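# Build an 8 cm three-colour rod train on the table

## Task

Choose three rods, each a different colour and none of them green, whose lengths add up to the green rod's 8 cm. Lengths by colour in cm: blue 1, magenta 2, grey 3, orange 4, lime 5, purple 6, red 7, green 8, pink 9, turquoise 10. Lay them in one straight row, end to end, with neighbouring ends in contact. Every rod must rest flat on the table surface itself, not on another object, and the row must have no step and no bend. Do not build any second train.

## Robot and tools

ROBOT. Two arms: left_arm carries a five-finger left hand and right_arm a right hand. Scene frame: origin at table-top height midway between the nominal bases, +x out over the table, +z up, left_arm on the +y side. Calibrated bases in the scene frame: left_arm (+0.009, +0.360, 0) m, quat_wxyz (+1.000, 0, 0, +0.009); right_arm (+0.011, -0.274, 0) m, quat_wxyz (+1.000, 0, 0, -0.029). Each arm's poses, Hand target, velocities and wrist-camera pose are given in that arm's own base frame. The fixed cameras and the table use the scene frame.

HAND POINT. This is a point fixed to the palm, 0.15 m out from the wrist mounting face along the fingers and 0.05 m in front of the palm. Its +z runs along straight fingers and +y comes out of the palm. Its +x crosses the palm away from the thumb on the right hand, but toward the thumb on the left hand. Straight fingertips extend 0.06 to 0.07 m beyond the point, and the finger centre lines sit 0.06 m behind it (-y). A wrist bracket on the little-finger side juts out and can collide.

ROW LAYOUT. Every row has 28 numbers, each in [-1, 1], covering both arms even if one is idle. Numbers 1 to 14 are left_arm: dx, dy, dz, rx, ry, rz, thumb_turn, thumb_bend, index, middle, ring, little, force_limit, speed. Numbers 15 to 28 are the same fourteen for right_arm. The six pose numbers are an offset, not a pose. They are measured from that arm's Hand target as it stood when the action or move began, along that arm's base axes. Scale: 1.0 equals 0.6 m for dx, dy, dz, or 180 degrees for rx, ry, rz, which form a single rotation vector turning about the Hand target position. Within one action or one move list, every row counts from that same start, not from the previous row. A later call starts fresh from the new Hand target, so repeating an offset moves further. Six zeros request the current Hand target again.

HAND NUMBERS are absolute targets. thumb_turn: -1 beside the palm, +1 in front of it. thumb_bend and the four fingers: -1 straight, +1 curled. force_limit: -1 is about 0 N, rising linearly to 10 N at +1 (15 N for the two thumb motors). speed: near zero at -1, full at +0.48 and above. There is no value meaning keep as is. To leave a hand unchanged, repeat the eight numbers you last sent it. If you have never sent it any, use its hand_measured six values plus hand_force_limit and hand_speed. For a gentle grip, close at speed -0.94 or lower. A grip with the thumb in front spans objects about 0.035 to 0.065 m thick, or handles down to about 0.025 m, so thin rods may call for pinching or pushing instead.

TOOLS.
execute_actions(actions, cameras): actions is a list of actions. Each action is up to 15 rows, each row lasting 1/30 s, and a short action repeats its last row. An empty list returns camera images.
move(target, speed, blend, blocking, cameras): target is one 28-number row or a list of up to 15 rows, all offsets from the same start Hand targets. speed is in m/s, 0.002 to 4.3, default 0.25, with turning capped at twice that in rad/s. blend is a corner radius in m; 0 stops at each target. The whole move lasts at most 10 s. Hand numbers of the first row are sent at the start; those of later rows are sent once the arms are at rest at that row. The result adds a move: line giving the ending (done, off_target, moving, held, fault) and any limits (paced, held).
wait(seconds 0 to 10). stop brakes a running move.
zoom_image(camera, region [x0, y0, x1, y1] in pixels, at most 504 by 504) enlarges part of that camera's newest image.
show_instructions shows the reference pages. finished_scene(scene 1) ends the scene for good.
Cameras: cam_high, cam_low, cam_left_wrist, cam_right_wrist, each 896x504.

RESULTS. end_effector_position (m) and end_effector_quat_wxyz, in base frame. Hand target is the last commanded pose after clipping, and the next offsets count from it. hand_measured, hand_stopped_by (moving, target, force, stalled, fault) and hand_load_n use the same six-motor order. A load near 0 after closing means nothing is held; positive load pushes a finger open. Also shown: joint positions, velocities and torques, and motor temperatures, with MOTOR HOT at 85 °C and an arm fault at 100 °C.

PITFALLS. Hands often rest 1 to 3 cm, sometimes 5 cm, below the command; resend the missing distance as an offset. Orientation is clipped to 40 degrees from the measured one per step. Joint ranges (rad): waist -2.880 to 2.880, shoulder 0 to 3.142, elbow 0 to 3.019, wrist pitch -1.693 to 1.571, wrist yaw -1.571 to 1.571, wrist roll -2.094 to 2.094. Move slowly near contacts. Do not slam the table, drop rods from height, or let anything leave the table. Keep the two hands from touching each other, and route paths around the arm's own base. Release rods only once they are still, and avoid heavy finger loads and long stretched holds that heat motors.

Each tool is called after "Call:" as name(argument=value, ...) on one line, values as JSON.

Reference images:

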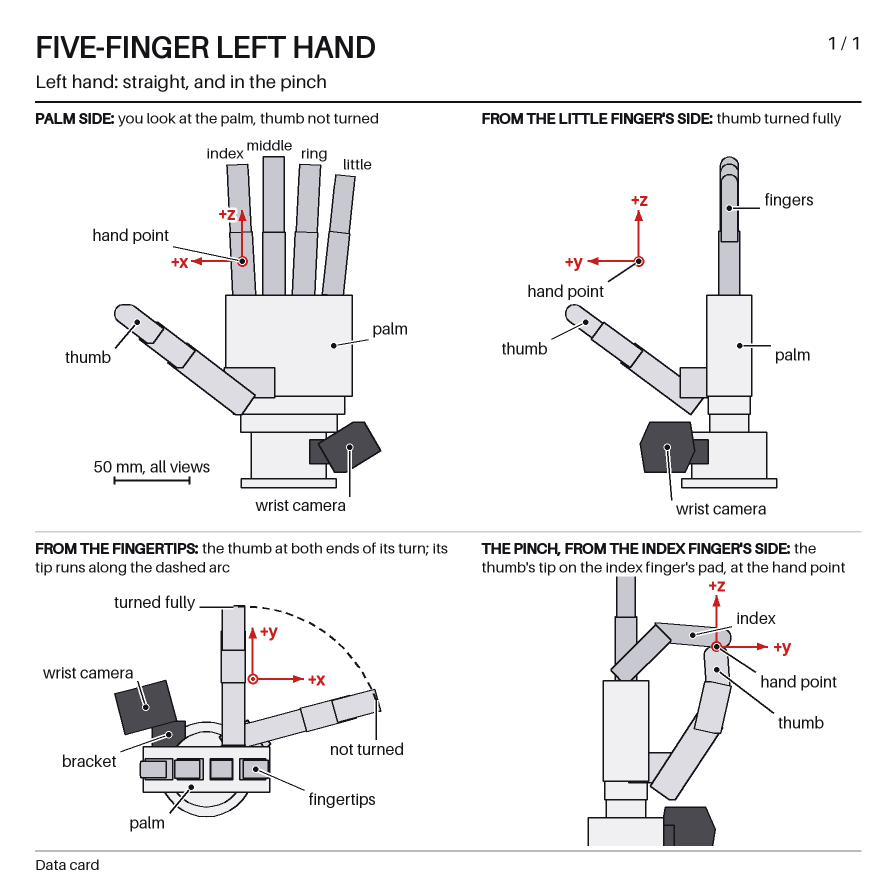

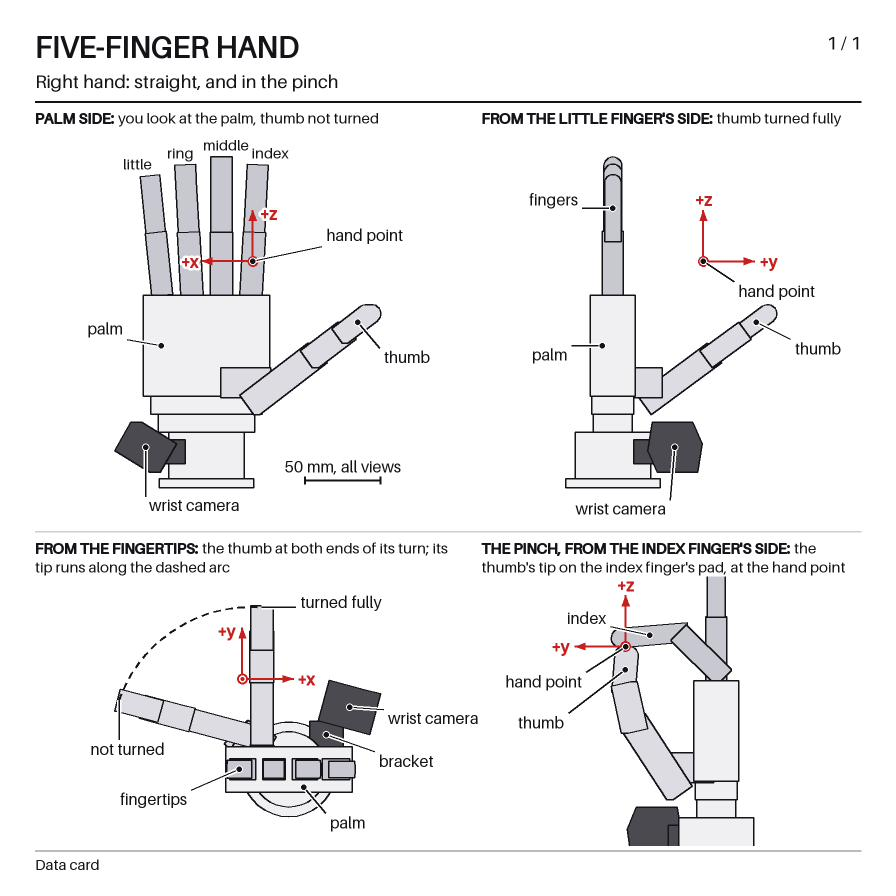

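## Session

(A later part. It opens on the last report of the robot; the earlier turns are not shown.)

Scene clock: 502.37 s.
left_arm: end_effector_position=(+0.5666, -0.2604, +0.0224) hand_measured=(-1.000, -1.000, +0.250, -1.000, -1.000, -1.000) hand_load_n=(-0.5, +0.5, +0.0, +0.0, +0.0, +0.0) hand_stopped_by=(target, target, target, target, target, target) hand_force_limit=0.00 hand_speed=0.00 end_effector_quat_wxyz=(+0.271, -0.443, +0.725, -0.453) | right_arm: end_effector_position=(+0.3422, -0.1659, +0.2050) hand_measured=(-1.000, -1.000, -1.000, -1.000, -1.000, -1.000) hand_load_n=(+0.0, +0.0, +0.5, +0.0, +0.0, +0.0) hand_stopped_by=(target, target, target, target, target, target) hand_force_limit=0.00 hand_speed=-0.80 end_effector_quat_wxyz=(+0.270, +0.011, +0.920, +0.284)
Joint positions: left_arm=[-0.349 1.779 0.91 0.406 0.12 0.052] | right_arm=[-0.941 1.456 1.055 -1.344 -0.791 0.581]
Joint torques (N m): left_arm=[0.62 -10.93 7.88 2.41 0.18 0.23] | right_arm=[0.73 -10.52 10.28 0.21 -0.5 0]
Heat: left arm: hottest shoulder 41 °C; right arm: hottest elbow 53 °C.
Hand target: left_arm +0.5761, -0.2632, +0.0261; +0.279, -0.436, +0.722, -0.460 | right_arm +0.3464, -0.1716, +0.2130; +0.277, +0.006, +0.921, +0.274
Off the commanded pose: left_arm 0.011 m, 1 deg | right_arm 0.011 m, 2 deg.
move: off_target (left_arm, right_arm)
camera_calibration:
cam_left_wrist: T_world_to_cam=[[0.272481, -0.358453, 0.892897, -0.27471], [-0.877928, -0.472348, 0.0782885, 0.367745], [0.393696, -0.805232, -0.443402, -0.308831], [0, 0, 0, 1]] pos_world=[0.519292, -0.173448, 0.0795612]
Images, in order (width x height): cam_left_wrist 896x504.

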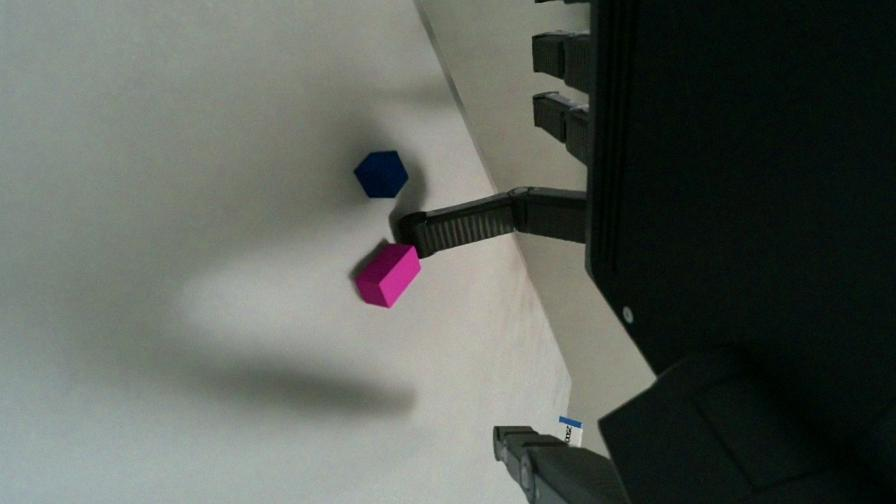

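Call:
move(target=[[0.004, -0.0185, 0.003, 0, 0, 0, -1, -1, 0.25, -1, -1, -1, 0.0, 0.0, 0,0,0,0,0,0, -1,-1,-1,-1,-1,-1,0.0,-0.8]], speed=0.06, cameras=["cam_left_wrist"])

Call:
zoom_image(camera="cam_left_wrist", region=[300, 120, 520, 300])

Scene clock: 510.53 s.
left_arm: end_effector_position=(+0.5664, -0.2635, +0.0220) hand_measured=(-1.000, -1.000, +0.250, -1.000, -1.000, -1.000) hand_load_n=(+0.0, +0.0, -0.5, -0.5, +0.0, -0.5) hand_stopped_by=(target, target, target, target, target, target) hand_force_limit=0.00 hand_speed=0.00 end_effector_quat_wxyz=(+0.274, -0.442, +0.725, -0.451) | right_arm: end_effector_position=(+0.3422, -0.1659, +0.2050) hand_measured=(-1.000, -1.000, -1.000, -1.000, -1.000, -1.000) hand_load_n=(+0.0, +0.0, +0.0, +0.0, +0.0, +0.0) hand_stopped_by=(target, target, target, target, target, target) hand_force_limit=0.00 hand_speed=-0.80 end_effector_quat_wxyz=(+0.270, +0.011, +0.920, +0.284)
Joint positions: left_arm=[-0.357 1.78 0.912 0.406 0.107 0.052] | right_arm=[-0.941 1.456 1.055 -1.344 -0.791 0.581]
Joint torques (N m): left_arm=[-0.09 -10.46 9.11 1.94 -0.06 0.15] | right_arm=[0.79 -10.46 10.3 0.23 -0.5 0.01]
Heat: left arm: hottest shoulder 41 °C; right arm: hottest elbow 54 °C.
Hand target: left_arm +0.5785, -0.2744, +0.0278; +0.279, -0.436, +0.722, -0.459 | right_arm +0.3464, -0.1716, +0.2130; +0.277, +0.006, +0.921, +0.274
Off the commanded pose: left_arm 0.017 m, 1 deg | right_arm 0.011 m, 2 deg.
move: off_target (left_arm, right_arm)
camera_calibration:
cam_left_wrist: T_world_to_cam=[[0.27139, -0.362406, 0.891633, -0.275843], [-0.876781, -0.475205, 0.073722, 0.364818], [0.396991, -0.801775, -0.446717, -0.312244], [0, 0, 0, 1]] pos_world=[0.518685, -0.176953, 0.0795707]
Images, in order (width x height): cam_left_wrist 896x504.

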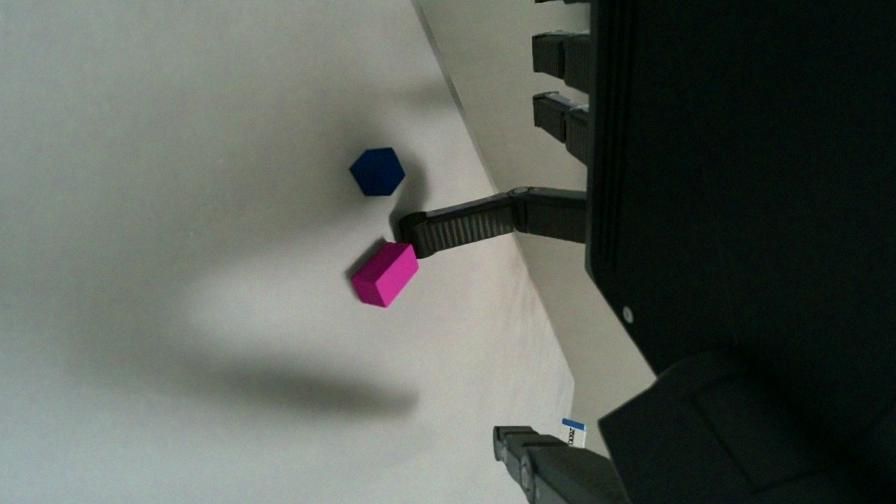

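Scaled by 2.291 from the camera's 896x504 image, which has a finer 1280x720 frame.

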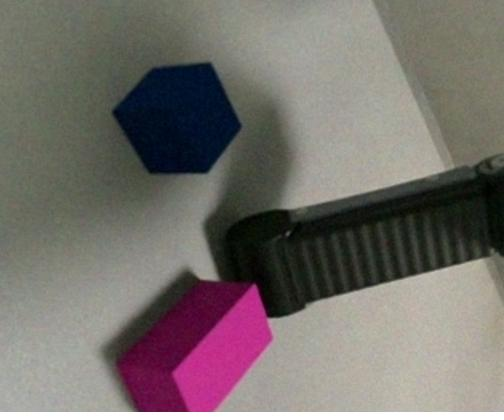

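Call:
move(target=[[-0.0808, 0.0373, 0.0, 0, 0, 0, -1, -1, 0.25, -1, -1, -1, 0.0, 0.0, 0,0,0,0,0,0, -1,-1,-1,-1,-1,-1,0.0,-0.8]], speed=0.05, cameras=["cam_left_wrist"])

Call:
zoom_image(camera="cam_left_wrist", region=[300, 120, 520, 300])

Scene clock: 524.07 s.
left_arm: end_effector_position=(+0.5288, -0.2495, +0.0215) hand_measured=(-1.000, -1.000, +0.250, -1.000, -1.000, -1.000) hand_load_n=(+0.0, +0.0, +0.0, +0.0, +0.0, +0.0) hand_stopped_by=(target, target, target, target, target, target) hand_force_limit=0.00 hand_speed=0.00 end_effector_quat_wxyz=(+0.274, -0.442, +0.725, -0.452) | right_arm: end_effector_position=(+0.3422, -0.1659, +0.2050) hand_measured=(-1.000, -1.000, -1.000, -1.000, -1.000, -1.000) hand_load_n=(+0.0, +0.0, +0.0, +0.0, +0.0, +0.0) hand_stopped_by=(target, target, target, target, target, target) hand_force_limit=0.00 hand_speed=-0.80 end_effector_quat_wxyz=(+0.270, +0.011, +0.920, +0.284)
Joint positions: left_arm=[-0.357 1.706 0.792 0.454 0.108 0.052] | right_arm=[-0.941 1.456 1.055 -1.344 -0.791 0.581]
Joint torques (N m): left_arm=[0.56 -10.99 5.94 2.3 0.27 0.18] | right_arm=[0.73 -10.58 10.3 0.23 -0.5 0.01]
Heat: left arm: hottest elbow 42 °C; right arm: hottest elbow 54 °C.
Hand target: left_arm +0.5301, -0.2521, +0.0280; +0.279, -0.436, +0.722, -0.460 | right_arm +0.3464, -0.1716, +0.2130; +0.277, +0.006, +0.921, +0.274
Off the commanded pose: left_arm 0.007 m, 1 deg | right_arm 0.011 m, 2 deg.
move: off_target (right_arm)
camera_calibration:
cam_left_wrist: T_world_to_cam=[[0.269403, -0.361706, 0.892519, -0.258821], [-0.877098, -0.474836, 0.0723144, 0.338799], [0.397644, -0.802309, -0.445175, -0.286933], [0, 0, 0, 1]] pos_world=[0.480984, -0.162952, 0.078767]
Images, in order (width x height): cam_left_wrist 896x504.

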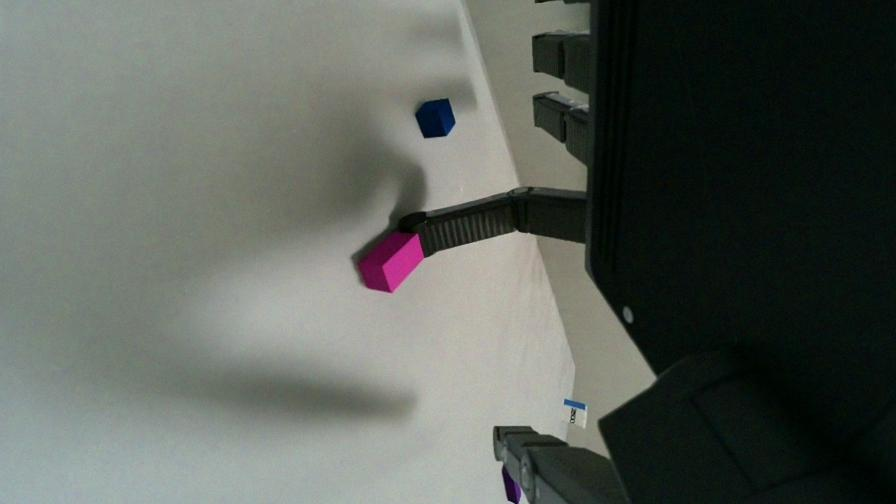

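Scaled by 2.291 from the camera's 896x504 image, which has a finer 1280x720 frame.

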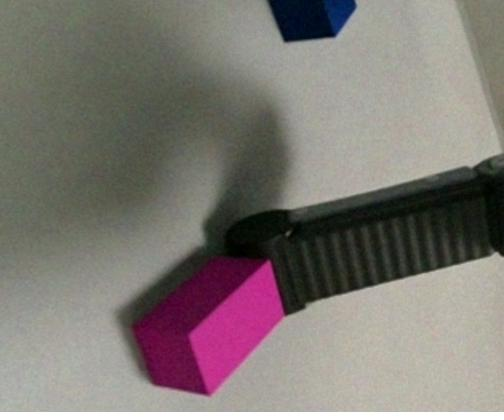

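Call:
move(target=[[-0.0663, 0.0325, 0.0, 0, 0, 0, -1, -1, 0.25, -1, -1, -1, 0.0, 0.0, 0,0,0,0,0,0, -1,-1,-1,-1,-1,-1,0.0,-0.8]], speed=0.05, cameras=["cam_left_wrist", "cam_high"])

Call:
zoom_image(camera="cam_left_wrist", region=[300, 120, 520, 300])

Call:
zoom_image(camera="cam_high", region=[420, 170, 530, 280])

Scene clock: 534.13 s.
left_arm: end_effector_position=(+0.4855, -0.2352, +0.0208) hand_measured=(-1.000, -1.000, +0.250, -1.000, -1.000, -1.000) hand_load_n=(+0.0, +0.0, +0.0, -0.5, +0.0, +0.0) hand_stopped_by=(target, target, target, target, target, target) hand_force_limit=0.00 hand_speed=0.00 end_effector_quat_wxyz=(+0.270, -0.440, +0.727, -0.453) | right_arm: end_effector_position=(+0.3422, -0.1659, +0.2050) hand_measured=(-1.000, -1.000, -1.000, -1.000, -1.000, -1.000) hand_load_n=(+0.0, +0.0, +0.0, +0.0, +0.0, +0.0) hand_stopped_by=(target, target, target, target, target, target) hand_force_limit=0.00 hand_speed=-0.80 end_effector_quat_wxyz=(+0.270, +0.011, +0.920, +0.284)
Joint positions: left_arm=[-0.357 1.619 0.665 0.49 0.117 0.052] | right_arm=[-0.941 1.456 1.055 -1.344 -0.791 0.581]
Joint torques (N m): left_arm=[1.32 -9.76 5.79 2.36 0.26 0.22] | right_arm=[0.67 -10.64 10.29 0.21 -0.5 0.01]
Heat: left arm: hottest elbow 41 °C; right arm: hottest elbow 54 °C.
Hand target: left_arm +0.4902, -0.2325, +0.0279; +0.279, -0.436, +0.722, -0.460 | right_arm +0.3464, -0.1716, +0.2130; +0.277, +0.006, +0.921, +0.274
Off the commanded pose: left_arm 0.009 m, 1 deg | right_arm 0.011 m, 2 deg.
move: off_target (right_arm)
camera_calibration:
cam_left_wrist: T_world_to_cam=[[0.270911, -0.361671, 0.892077, -0.242034], [-0.880597, -0.467414, 0.077923, 0.311041], [0.388787, -0.806671, -0.445114, -0.255238], [0, 0, 0, 1]] pos_world=[0.438705, -0.148044, 0.0780656]
Images, in order (width x height): cam_high 896x504, cam_left_wrist 896x504.

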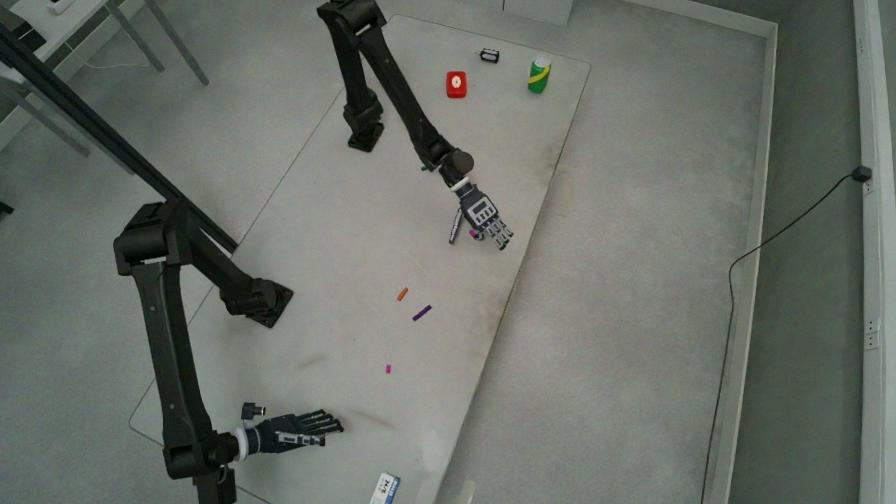

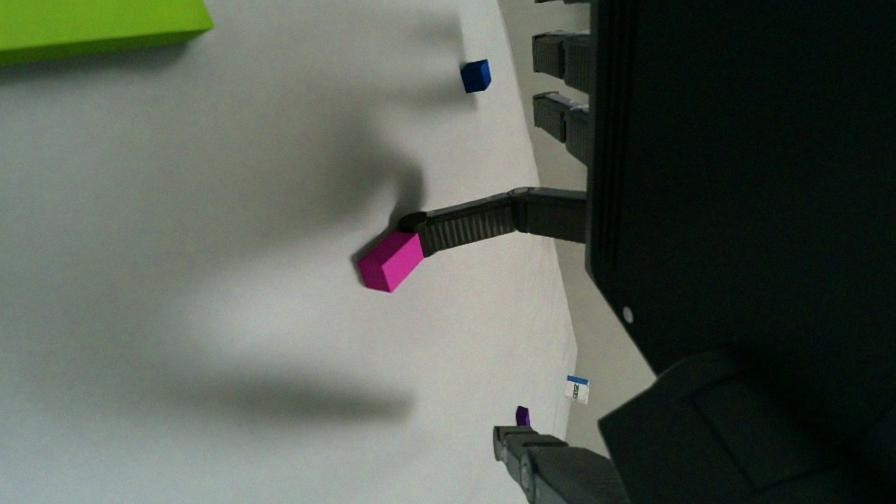

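Scaled by 2.291 from the camera's 896x504 image, which has a finer 1280x720 frame.

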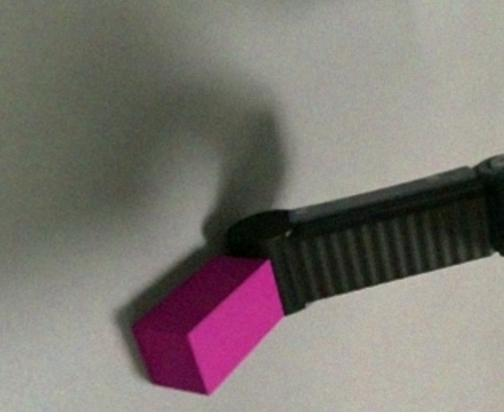

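Scaled by 4.582 from the camera's 896x504 image, which has a finer 1280x720 frame.

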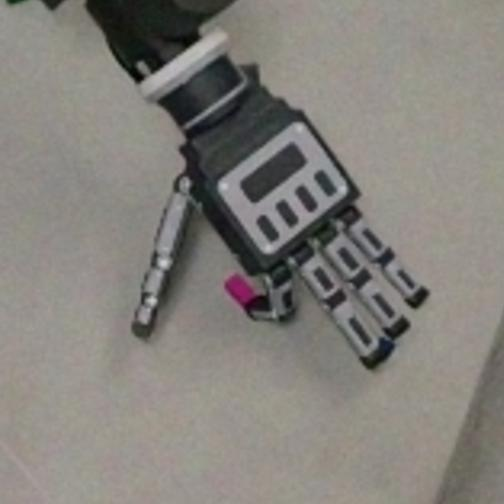

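Call:
move(target=[[0.0, 0.0, 0.055, 0, 0, 0, -1, -1, 0.25, -1, -1, -1, 0.0, 0.0, 0,0,0,0,0,0, -1,-1,-1,-1,-1,-1,0.0,-0.8],[-0.045, -0.0267, 0.055, 0, 0, 0, -1, -1, 0.25, -1, -1, -1, 0.0, 0.0, 0,0,0,0,0,0, -1,-1,-1,-1,-1,-1,0.0,-0.8]], speed=0.1, cameras=["cam_left_wrist"])

Call:
zoom_image(camera="cam_left_wrist", region=[200, 0, 500, 300])

Scene clock: 545.90 s.
left_arm: end_effector_position=(+0.4631, -0.2474, +0.0571) hand_measured=(-1.000, -1.000, +0.250, -1.000, -1.000, -1.000) hand_load_n=(-0.5, +0.0, +0.5, +0.0, -0.5, +0.0) hand_stopped_by=(target, target, target, target, target, target) hand_force_limit=0.00 hand_speed=0.00 end_effector_quat_wxyz=(+0.278, -0.434, +0.725, -0.457) | right_arm: end_effector_position=(+0.3422, -0.1659, +0.2050) hand_measured=(-1.000, -1.000, -1.000, -1.000, -1.000, -1.000) hand_load_n=(+0.0, +0.0, +0.0, +0.0, +0.0, +0.0) hand_stopped_by=(target, target, target, target, target, target) hand_force_limit=0.00 hand_speed=-0.80 end_effector_quat_wxyz=(+0.270, +0.011, +0.920, +0.284)
Joint positions: left_arm=[-0.411 1.485 0.636 0.406 0.066 0.04] | right_arm=[-0.941 1.456 1.055 -1.344 -0.791 0.581]
Joint torques (N m): left_arm=[0.5 -8.12 6.8 1.58 -0.09 0.08] | right_arm=[0.67 -10.58 10.3 0.21 -0.51 0.01]
Heat: left arm: hottest elbow 41 °C; right arm: hottest elbow 54 °C.
Hand target: left_arm +0.4634, -0.2484, +0.0609; +0.279, -0.436, +0.722, -0.460 | right_arm +0.3464, -0.1716, +0.2130; +0.277, +0.006, +0.921, +0.274
Off the commanded pose: left_arm 0.004 m, 1 deg | right_arm 0.011 m, 2 deg.
move: off_target (right_arm)
camera_calibration:
cam_left_wrist: T_world_to_cam=[[0.249714, -0.365542, 0.896673, -0.264193], [-0.883647, -0.464714, 0.0566393, 0.286073], [0.395993, -0.806486, -0.439056, -0.243789], [0, 0, 0, 1]] pos_world=[0.415299, -0.160244, 0.113655]
Images, in order (width x height): cam_left_wrist 896x504.

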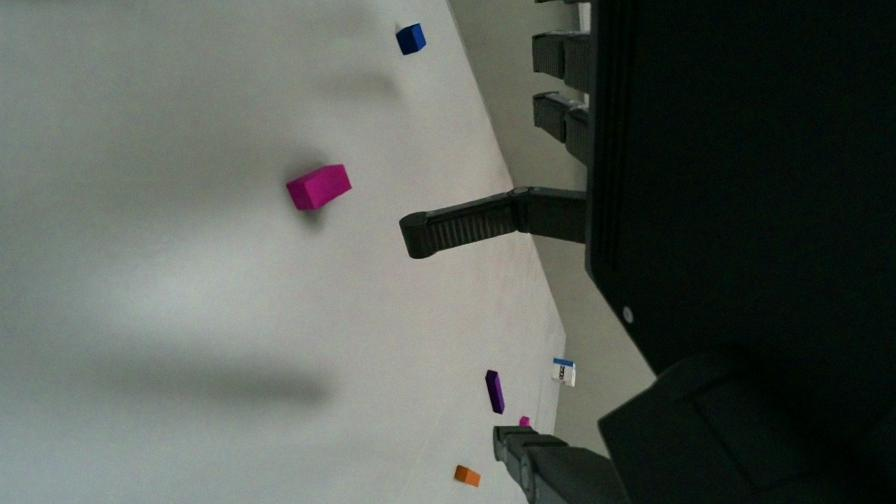

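Scaled by 1.680 from the camera's 896x504 image, which has a finer 1280x720 frame.

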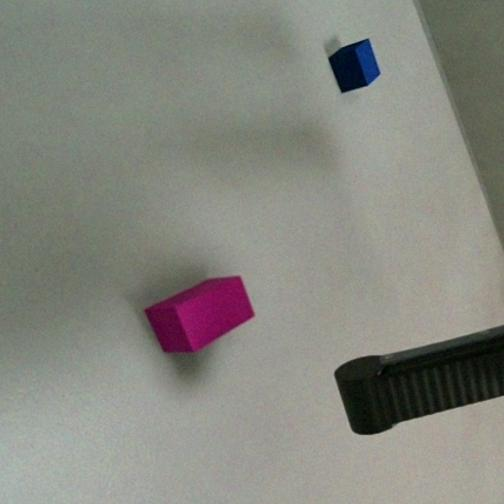

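Call:
move(target=[[-0.009, 0.004, -0.0575, 0, 0, 0, -1, -1, 0.25, -1, -1, -1, 0.0, 0.0, 0,0,0,0,0,0, -1,-1,-1,-1,-1,-1,0.0,-0.8]], speed=0.06, cameras=["cam_left_wrist"])

Call:
zoom_image(camera="cam_left_wrist", region=[300, 70, 520, 300])

Scene clock: 553.60 s.
left_arm: end_effector_position=(+0.4553, -0.2440, +0.0254) hand_measured=(-1.000, -1.000, +0.250, -1.000, -1.000, -1.000) hand_load_n=(+0.0, +0.0, +0.0, +0.0, +0.0, +0.0) hand_stopped_by=(target, target, target, target, target, target) hand_force_limit=0.00 hand_speed=0.00 end_effector_quat_wxyz=(+0.277, -0.435, +0.727, -0.455) | right_arm: end_effector_position=(+0.3422, -0.1659, +0.2050) hand_measured=(-1.000, -1.000, -1.000, -1.000, -1.000, -1.000) hand_load_n=(+0.0, +0.0, +0.0, +0.0, +0.0, +0.0) hand_stopped_by=(target, target, target, target, target, target) hand_force_limit=0.00 hand_speed=-0.80 end_effector_quat_wxyz=(+0.270, +0.011, +0.920, +0.284)
Joint positions: left_arm=[-0.411 1.556 0.592 0.514 0.066 0.039] | right_arm=[-0.941 1.456 1.055 -1.344 -0.791 0.581]
Joint torques (N m): left_arm=[0.67 -7.36 5.96 2.41 -0.1 0.06] | right_arm=[0.73 -10.58 10.28 0.2 -0.5 0.01]
Heat: left arm: hottest shoulder 40 °C; right arm: hottest elbow 54 °C.
Hand target: left_arm +0.4579, -0.2460, +0.0263; +0.279, -0.436, +0.722, -0.459 | right_arm +0.3464, -0.1716, +0.2130; +0.277, +0.006, +0.921, +0.274
Off the commanded pose: left_arm 0.004 m, 1 deg | right_arm 0.011 m, 2 deg.
move: off_target (right_arm)
camera_calibration:
cam_left_wrist: T_world_to_cam=[[0.255402, -0.367193, 0.894393, -0.235575], [-0.883118, -0.465139, 0.0612195, 0.282041], [0.393538, -0.805491, -0.443072, -0.250446], [0, 0, 0, 1]] pos_world=[0.407802, -0.157045, 0.0824642]
Images, in order (width x height): cam_left_wrist 896x504.

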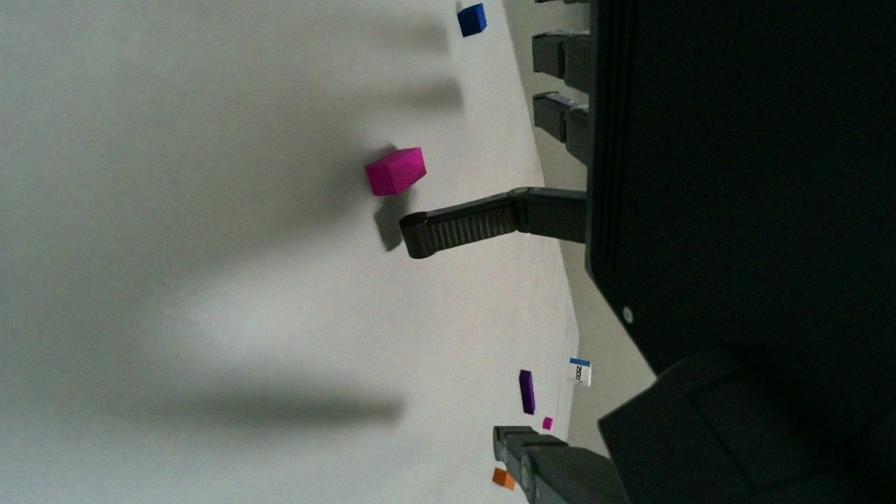

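Scaled by 2.191 from the camera's 896x504 image, which has a finer 1280x720 frame.

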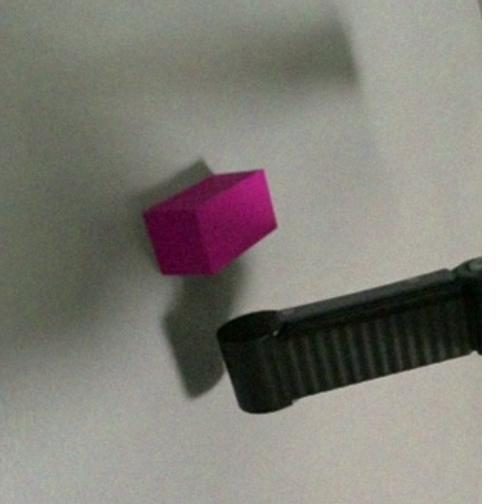

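Call:
move(target=[[0.0368, 0.0725, 0.0, 0, 0, 0, -1, -1, 0.25, -1, -1, -1, 0.0, 0.0, 0,0,0,0,0,0, -1,-1,-1,-1,-1,-1,0.0,-0.8]], speed=0.05, cameras=["cam_left_wrist"])

Call:
zoom_image(camera="cam_left_wrist", region=[300, 70, 520, 300])

Scene clock: 560.87 s.
left_arm: end_effector_position=(+0.4708, -0.2026, +0.0236) hand_measured=(-1.000, -1.000, +0.250, -1.000, -1.000, -1.000) hand_load_n=(-0.5, +0.0, +0.0, +0.0, +0.0, +0.0) hand_stopped_by=(target, target, target, target, target, target) hand_force_limit=0.00 hand_speed=0.00 end_effector_quat_wxyz=(+0.273, -0.440, +0.723, -0.457) | right_arm: end_effector_position=(+0.3422, -0.1659, +0.2050) hand_measured=(-1.000, -1.000, -1.000, -1.000, -1.000, -1.000) hand_load_n=(+0.0, +0.0, +0.0, +0.0, +0.0, +0.0) hand_stopped_by=(target, target, target, target, target, target) hand_force_limit=0.00 hand_speed=-0.80 end_effector_quat_wxyz=(+0.270, +0.011, +0.920, +0.284)
Joint positions: left_arm=[-0.289 1.562 0.592 0.514 0.176 0.078] | right_arm=[-0.941 1.456 1.055 -1.344 -0.791 0.581]
Joint torques (N m): left_arm=[1.14 -6.95 7.25 1.91 0.26 0.29] | right_arm=[0.67 -10.64 10.29 0.23 -0.5 0.01]
Heat: left arm: hottest shoulder 40 °C; right arm: hottest elbow 54 °C.
Hand target: left_arm +0.4799, -0.2026, +0.0264; +0.279, -0.436, +0.722, -0.460 | right_arm +0.3464, -0.1716, +0.2130; +0.277, +0.006, +0.921, +0.274
Off the commanded pose: left_arm 0.010 m, 1 deg | right_arm 0.011 m, 2 deg.
move: off_target (right_arm)
camera_calibration:
cam_left_wrist: T_world_to_cam=[[0.263461, -0.35478, 0.897062, -0.224069], [-0.879552, -0.470272, 0.0723302, 0.312153], [0.396202, -0.808069, -0.435946, -0.225903], [0, 0, 0, 1]] pos_world=[0.423091, -0.115244, 0.0799436]
Images, in order (width x height): cam_left_wrist 896x504.

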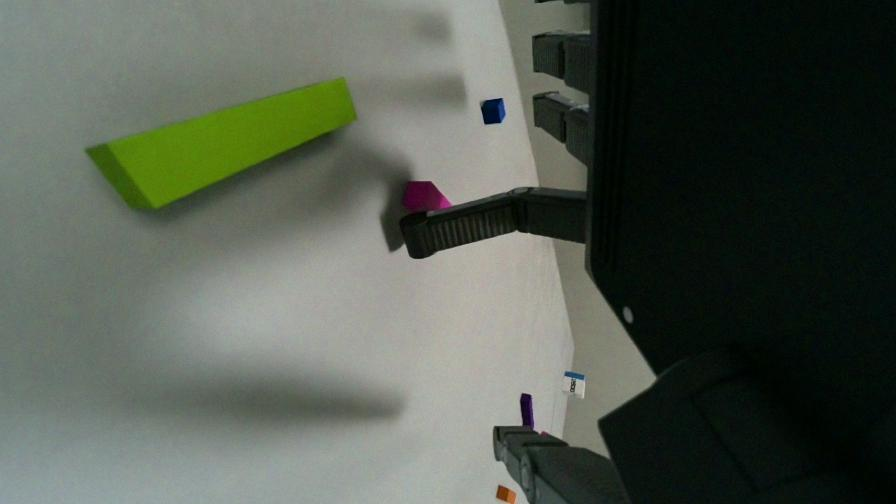

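Scaled by 2.191 from the camera's 896x504 image, which has a finer 1280x720 frame.

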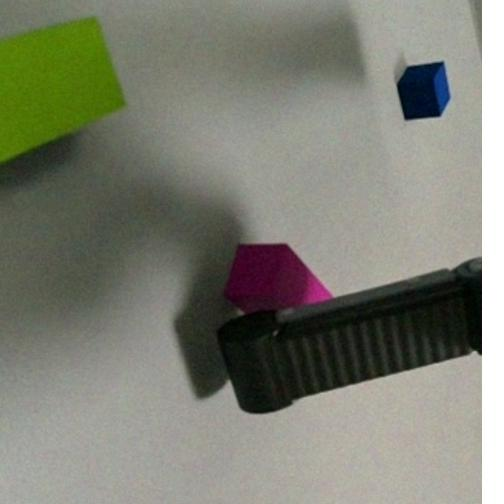

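Call:
move(target=[[-0.003, -0.006, 0.055, 0, 0, 0, -1, -1, 0.25, -1, -1, -1, 0.0, 0.0, 0,0,0,0,0,0, -1,-1,-1,-1,-1,-1,0.0,-0.8],[0.0435, 0.0085, 0.055, 0, 0, 0, -1, -1, 0.25, -1, -1, -1, 0.0, 0.0, 0,0,0,0,0,0, -1,-1,-1,-1,-1,-1,0.0,-0.8]], speed=0.1, cameras=["cam_left_wrist"])

Call:
zoom_image(camera="cam_left_wrist", region=[200, 50, 500, 300])

Scene clock: 623.63 s.
left_arm: end_effector_position=(+0.4939, -0.1964, +0.0529) hand_measured=(-1.000, -1.000, +0.250, -1.000, -1.000, -1.000) hand_load_n=(+0.0, +0.0, +0.0, +0.0, +0.0, +0.0) hand_stopped_by=(target, target, target, target, target, target) hand_force_limit=0.00 hand_speed=0.00 end_effector_quat_wxyz=(+0.274, -0.440, +0.722, -0.457) | right_arm: end_effector_position=(+0.3422, -0.1659, +0.2050) hand_measured=(-1.000, -1.000, -1.000, -1.000, -1.000, -1.000) hand_load_n=(+0.0, +0.0, +0.0, +0.0, +0.0, +0.5) hand_stopped_by=(target, target, target, target, target, target) hand_force_limit=0.00 hand_speed=-0.80 end_effector_quat_wxyz=(+0.270, +0.011, +0.920, +0.284)
Joint positions: left_arm=[-0.257 1.525 0.669 0.4 0.204 0.092] | right_arm=[-0.941 1.456 1.055 -1.344 -0.791 0.581]
Joint torques (N m): left_arm=[0.79 -7.24 9.01 1.25 0.28 0.22] | right_arm=[0.67 -10.58 10.3 0.23 -0.51 0.02]
Motor temperatures (°C): left_arm=[32 39 42 27 27 27] | right_arm=[29 37 55 31 31 28]
Heat: left arm: hottest elbow 42 °C; right arm: hottest elbow 55 °C.
Hand target: left_arm +0.5062, -0.1975, +0.0595; +0.279, -0.436, +0.722, -0.460 | right_arm +0.3464, -0.1716, +0.2130; +0.277, +0.006, +0.921, +0.274
Off the commanded pose: left_arm 0.014 m, 1 deg | right_arm 0.011 m, 2 deg.
move: off_target (left_arm, right_arm)
camera_calibration:
cam_left_wrist: T_world_to_cam=[[0.261423, -0.353449, 0.898183, -0.25298], [-0.879172, -0.47127, 0.0704375, 0.333037], [0.398391, -0.808071, -0.433943, -0.218519], [0, 0, 0, 1]] pos_world=[0.445987, -0.109044, 0.108939]
Images, in order (width x height): cam_left_wrist 896x504.

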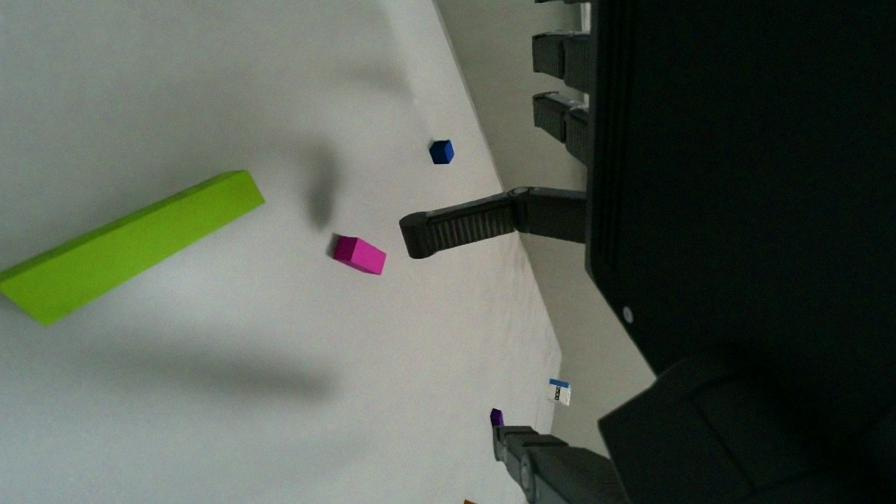

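Scaled by 1.680 from the camera's 896x504 image, which has a finer 1280x720 frame.

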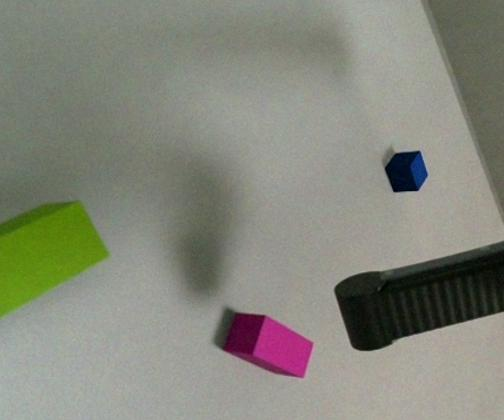

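Call:
move(target=[[0.003, 0.0, -0.055, 0, 0, 0, -1, -1, 0.25, -1, -1, -1, 0.0, 0.0, 0,0,0,0,0,0, -1,-1,-1,-1,-1,-1,0.0,-0.8]], speed=0.06, cameras=["cam_left_wrist"])

Call:
zoom_image(camera="cam_left_wrist", region=[250, 70, 520, 300])

Scene clock: 634.50 s.
left_arm: end_effector_position=(+0.4986, -0.1976, +0.0214) hand_measured=(-1.000, -1.000, +0.250, -1.000, -1.000, -1.000) hand_load_n=(+0.0, +0.0, +0.0, +0.0, +0.0, +0.0) hand_stopped_by=(target, target, target, target, target, target) hand_force_limit=0.00 hand_speed=0.00 end_effector_quat_wxyz=(+0.270, -0.442, +0.725, -0.453) | right_arm: end_effector_position=(+0.3422, -0.1659, +0.2050) hand_measured=(-1.000, -1.000, -1.000, -1.000, -1.000, -1.000) hand_load_n=(+0.0, +0.0, +0.0, +0.0, +0.0, +0.0) hand_stopped_by=(target, target, target, target, target, target) hand_force_limit=0.00 hand_speed=-0.80 end_effector_quat_wxyz=(+0.270, +0.011, +0.920, +0.284)
Joint positions: left_arm=[-0.257 1.618 0.669 0.479 0.205 0.093] | right_arm=[-0.941 1.456 1.055 -1.344 -0.791 0.581]
Joint torques (N m): left_arm=[0.85 -8.47 7.04 2.3 0.28 0.23] | right_arm=[0.73 -10.58 10.29 0.23 -0.51 0.01]
Motor temperatures (°C): left_arm=[32 39 42 27 27 27] | right_arm=[29 37 55 31 31 28]
Heat: left arm: hottest elbow 42 °C; right arm: hottest elbow 55 °C.
Hand target: left_arm +0.5080, -0.1975, +0.0264; +0.279, -0.436, +0.722, -0.460 | right_arm +0.3464, -0.1716, +0.2130; +0.277, +0.006, +0.921, +0.274
Off the commanded pose: left_arm 0.011 m, 2 deg | right_arm 0.011 m, 2 deg.
move: off_target (left_arm, right_arm)
camera_calibration:
cam_left_wrist: T_world_to_cam=[[0.273284, -0.357451, 0.893054, -0.233023], [-0.878664, -0.470602, 0.080519, 0.338413], [0.391491, -0.806699, -0.442687, -0.231076], [0, 0, 0, 1]] pos_world=[0.451497, -0.110446, 0.0785589]
Images, in order (width x height): cam_left_wrist 896x504.

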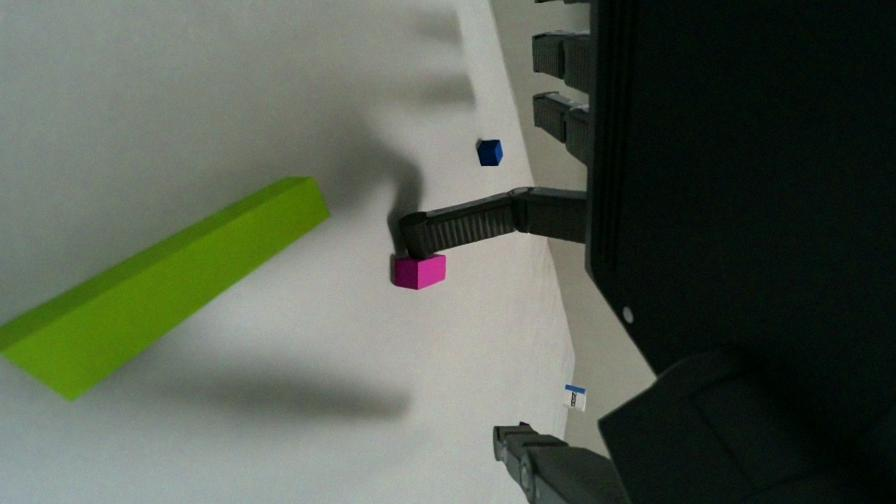

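Scaled by 1.867 from the camera's 896x504 image, which has a finer 1280x720 frame.

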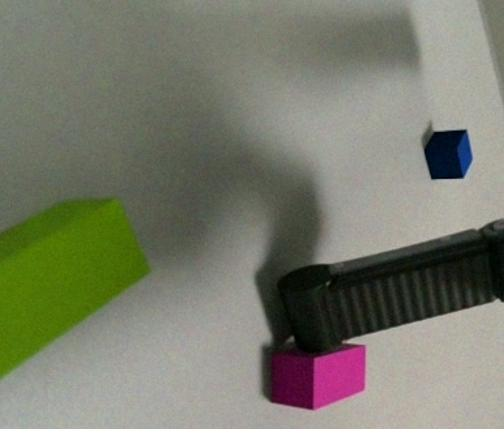

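Call:
move(target=[[-0.0417, 0.0158, 0.002, 0, 0, 0, -1, -1, 0.25, -1, -1, -1, 0.0, 0.0, 0,0,0,0,0,0, -1,-1,-1,-1,-1,-1,0.0,-0.8]], speed=0.04, cameras=["cam_left_wrist"])

Call:
zoom_image(camera="cam_left_wrist", region=[250, 70, 520, 300])

Scene clock: 642.33 s.
left_arm: end_effector_position=(+0.4779, -0.1915, +0.0203) hand_measured=(-1.000, -1.000, +0.250, -1.000, -1.000, -1.000) hand_load_n=(+0.0, +0.0, +0.0, +0.0, +0.0, +0.0) hand_stopped_by=(target, target, target, target, target, target) hand_force_limit=0.00 hand_speed=0.00 end_effector_quat_wxyz=(+0.268, -0.442, +0.726, -0.453) | right_arm: end_effector_position=(+0.3422, -0.1659, +0.2050) hand_measured=(-1.000, -1.000, -1.000, -1.000, -1.000, -1.000) hand_load_n=(+0.0, +0.0, +0.0, +0.0, +0.0, +0.0) hand_stopped_by=(target, target, target, target, target, target) hand_force_limit=0.00 hand_speed=-0.80 end_effector_quat_wxyz=(+0.270, +0.011, +0.920, +0.284)
Joint positions: left_arm=[-0.253 1.577 0.61 0.495 0.212 0.095] | right_arm=[-0.941 1.456 1.055 -1.344 -0.791 0.581]
Joint torques (N m): left_arm=[1.67 -8.82 5.79 2.4 0.27 0.24] | right_arm=[0.73 -10.64 10.26 0.23 -0.51 0.01]
Motor temperatures (°C): left_arm=[32 39 41 27 27 27] | right_arm=[29 37 55 31 31 28]
Heat: left arm: hottest elbow 41 °C; right arm: hottest elbow 55 °C.
Hand target: left_arm +0.4828, -0.1881, +0.0275; +0.279, -0.436, +0.722, -0.460 | right_arm +0.3464, -0.1716, +0.2130; +0.277, +0.006, +0.921, +0.274
Off the commanded pose: left_arm 0.009 m, 2 deg | right_arm 0.011 m, 2 deg.
move: off_target (right_arm)
camera_calibration:
cam_left_wrist: T_world_to_cam=[[0.273529, -0.358213, 0.892673, -0.224426], [-0.880345, -0.467141, 0.0822967, 0.324675], [0.387524, -0.808371, -0.443127, -0.217003], [0, 0, 0, 1]] pos_world=[0.431306, -0.104142, 0.0774596]
Images, in order (width x height): cam_left_wrist 896x504.

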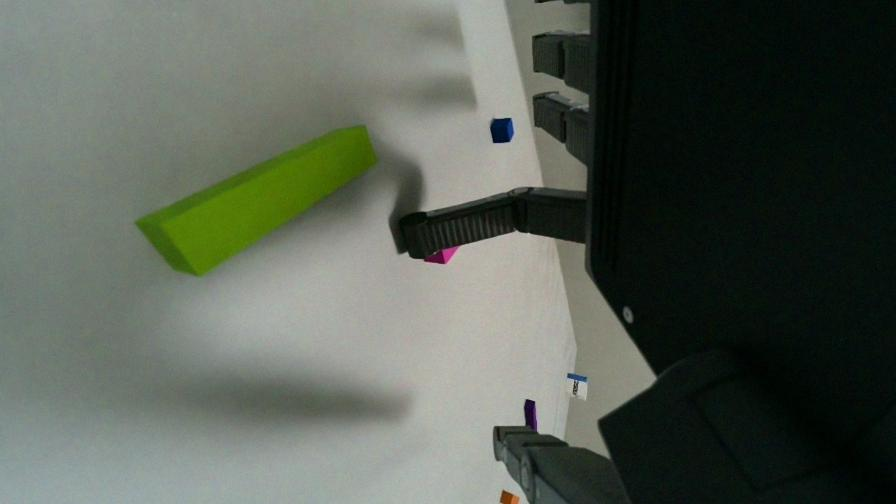

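Scaled by 1.867 from the camera's 896x504 image, which has a finer 1280x720 frame.

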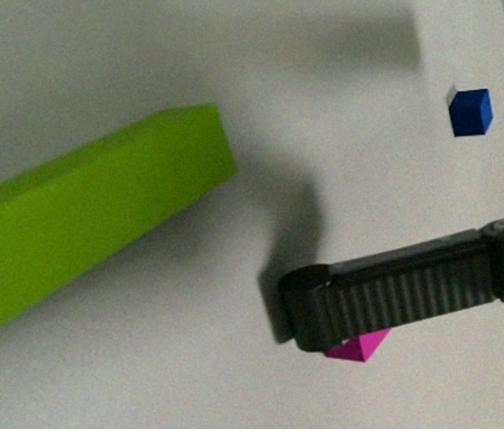

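Call:
move(target=[[0.0, 0.01, 0.055, 0, 0, 0, -1, -1, 0.25, -1, -1, -1, 0.0, 0.0, 0,0,0,0,0,0, -1,-1,-1,-1,-1,-1,0.0,-0.8]], speed=0.1, cameras=["cam_left_wrist", "cam_high"])

Call:
zoom_image(camera="cam_left_wrist", region=[200, 50, 500, 300])

Scene clock: 645.27 s.
left_arm: end_effector_position=(+0.4737, -0.1841, +0.0515) hand_measured=(-1.000, -1.000, +0.250, -1.000, -1.000, -1.000) hand_load_n=(+0.0, +0.5, +0.0, -0.5, -0.5, +0.0) hand_stopped_by=(target, target, target, target, target, target) hand_force_limit=0.00 hand_speed=0.00 end_effector_quat_wxyz=(+0.272, -0.440, +0.724, -0.457) | right_arm: end_effector_position=(+0.3422, -0.1659, +0.2050) hand_measured=(-1.000, -1.000, -1.000, -1.000, -1.000, -1.000) hand_load_n=(+0.0, +0.0, +0.0, +0.0, +0.0, +0.0) hand_stopped_by=(target, target, target, target, target, target) hand_force_limit=0.00 hand_speed=-0.80 end_effector_quat_wxyz=(+0.270, +0.011, +0.920, +0.284)
Joint positions: left_arm=[-0.237 1.476 0.61 0.403 0.226 0.103] | right_arm=[-0.941 1.456 1.055 -1.344 -0.791 0.581]
Joint torques (N m): left_arm=[1.03 -7.82 8.14 1.14 0.3 0.25] | right_arm=[0.67 -10.58 10.29 0.2 -0.5 0.01]
Motor temperatures (°C): left_arm=[32 39 41 27 27 27] | right_arm=[29 37 55 31 31 28]
Heat: left arm: hottest elbow 41 °C; right arm: hottest elbow 55 °C.
Hand target: left_arm +0.4828, -0.1821, +0.0605; +0.279, -0.436, +0.722, -0.460 | right_arm +0.3464, -0.1716, +0.2130; +0.277, +0.006, +0.921, +0.274
Off the commanded pose: left_arm 0.013 m, 1 deg | right_arm 0.011 m, 2 deg.
move: off_target (left_arm, right_arm)
camera_calibration:
cam_left_wrist: T_world_to_cam=[[0.263455, -0.355419, 0.89681, -0.243339], [-0.880938, -0.467486, 0.0735201, 0.322482], [0.393116, -0.809403, -0.436264, -0.198677], [0, 0, 0, 1]] pos_world=[0.426299, -0.0965411, 0.107844]
Images, in order (width x height): cam_high 896x504, cam_left_wrist 896x504.

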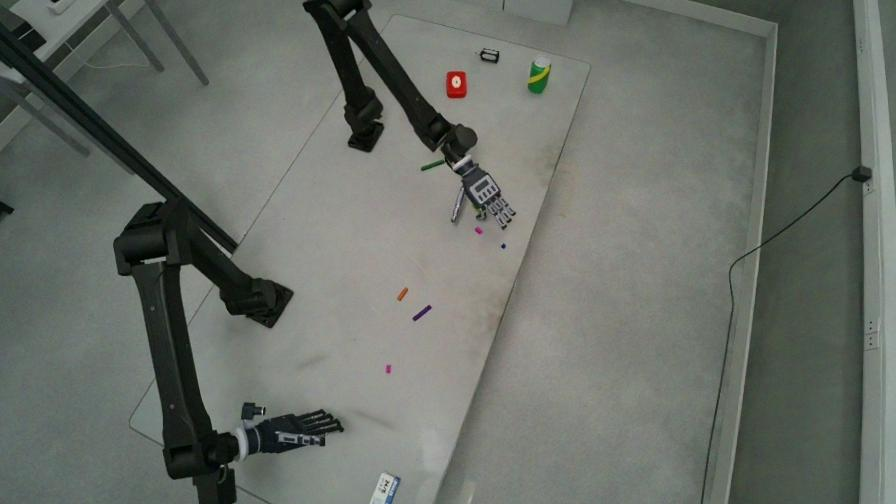

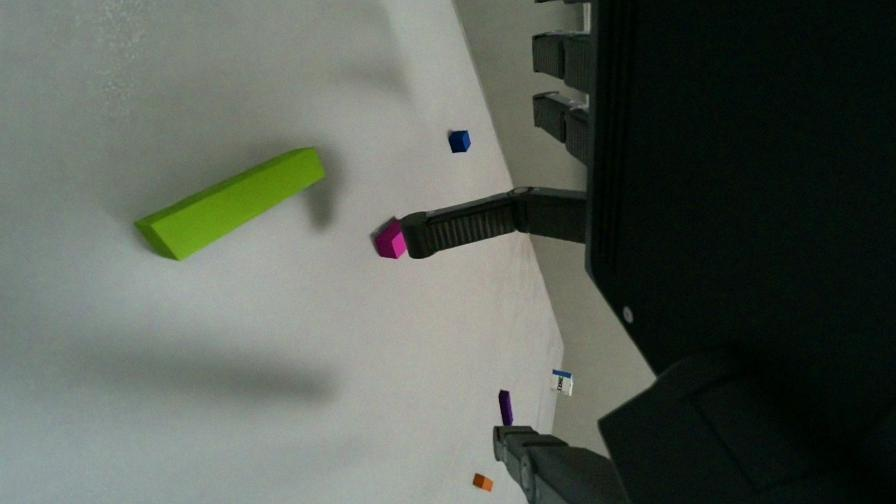

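Scaled by 1.680 from the camera's 896x504 image, which has a finer 1280x720 frame.

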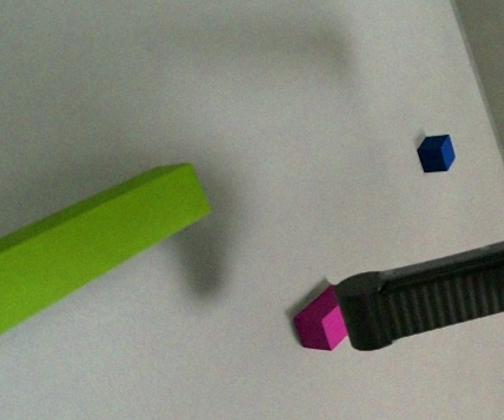

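Call:
zoom_image(camera="cam_high", region=[440, 190, 520, 260])

Scaled by 6.300 from the camera's 896x504 image, which has a finer 1280x720 frame.

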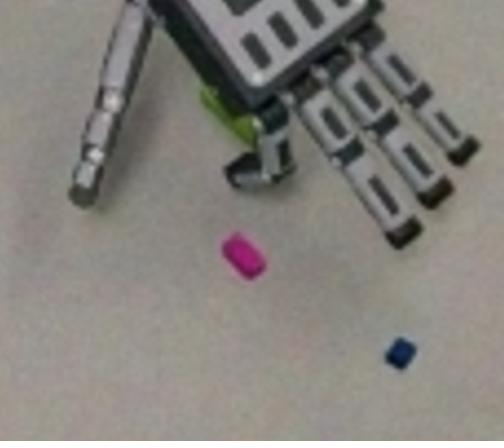

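Call:
move(target=[[0.0453, -0.0748, 0.0, 0, 0, 0, -1, -1, 0.25, -1, -1, -1, 0.0, 0.0, 0,0,0,0,0,0, -1,-1,-1,-1,-1,-1,0.0,-0.8]], speed=0.1, cameras=["cam_left_wrist"])

Call:
zoom_image(camera="cam_left_wrist", region=[200, 50, 500, 300])

Scene clock: 653.80 s.
left_arm: end_effector_position=(+0.4982, -0.2210, +0.0526) hand_measured=(-1.000, -1.000, +0.250, -1.000, -1.000, -1.000) hand_load_n=(+0.0, +0.0, +0.0, +0.0, +0.0, -0.5) hand_stopped_by=(target, target, target, target, target, target) hand_force_limit=0.00 hand_speed=0.00 end_effector_quat_wxyz=(+0.277, -0.435, +0.726, -0.455) | right_arm: end_effector_position=(+0.3422, -0.1659, +0.2050) hand_measured=(-1.000, -1.000, -1.000, -1.000, -1.000, -1.000) hand_load_n=(+0.0, +0.0, +0.0, +0.0, +0.0, +0.0) hand_stopped_by=(target, target, target, target, target, target) hand_force_limit=0.00 hand_speed=-0.80 end_effector_quat_wxyz=(+0.270, +0.011, +0.920, +0.284)
Joint positions: left_arm=[-0.316 1.55 0.7 0.397 0.151 0.08] | right_arm=[-0.941 1.456 1.055 -1.344 -0.791 0.581]
Joint torques (N m): left_arm=[0.56 -8 9.37 1.17 -0.07 0.07] | right_arm=[0.73 -10.64 10.29 0.23 -0.5 0.02]
Motor temperatures (°C): left_arm=[32 39 42 27 27 27] | right_arm=[29 37 55 31 31 28]
Heat: left arm: hottest elbow 42 °C; right arm: hottest elbow 55 °C.
Hand target: left_arm +0.5100, -0.2268, +0.0605; +0.279, -0.436, +0.722, -0.459 | right_arm +0.3464, -0.1716, +0.2130; +0.277, +0.006, +0.921, +0.274
Off the commanded pose: left_arm 0.015 m, 1 deg | right_arm 0.011 m, 2 deg.
move: off_target (left_arm, right_arm)
camera_calibration:
cam_left_wrist: T_world_to_cam=[[0.255152, -0.366107, 0.894909, -0.262094], [-0.882659, -0.466038, 0.0610034, 0.328572], [0.394728, -0.805465, -0.442058, -0.2374], [0, 0, 0, 1]] pos_world=[0.450599, -0.134045, 0.109562]
Images, in order (width x height): cam_left_wrist 896x504.

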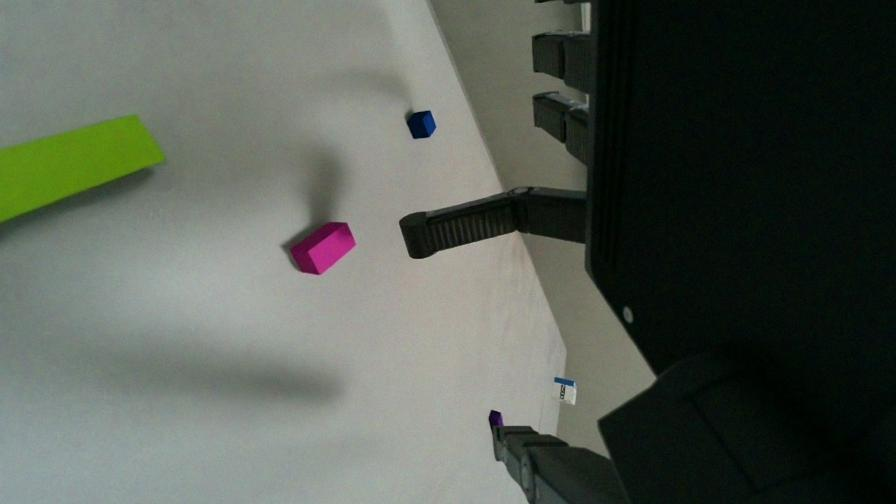

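Scaled by 1.680 from the camera's 896x504 image, which has a finer 1280x720 frame.

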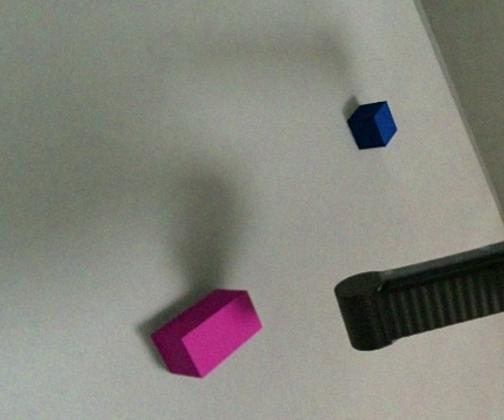

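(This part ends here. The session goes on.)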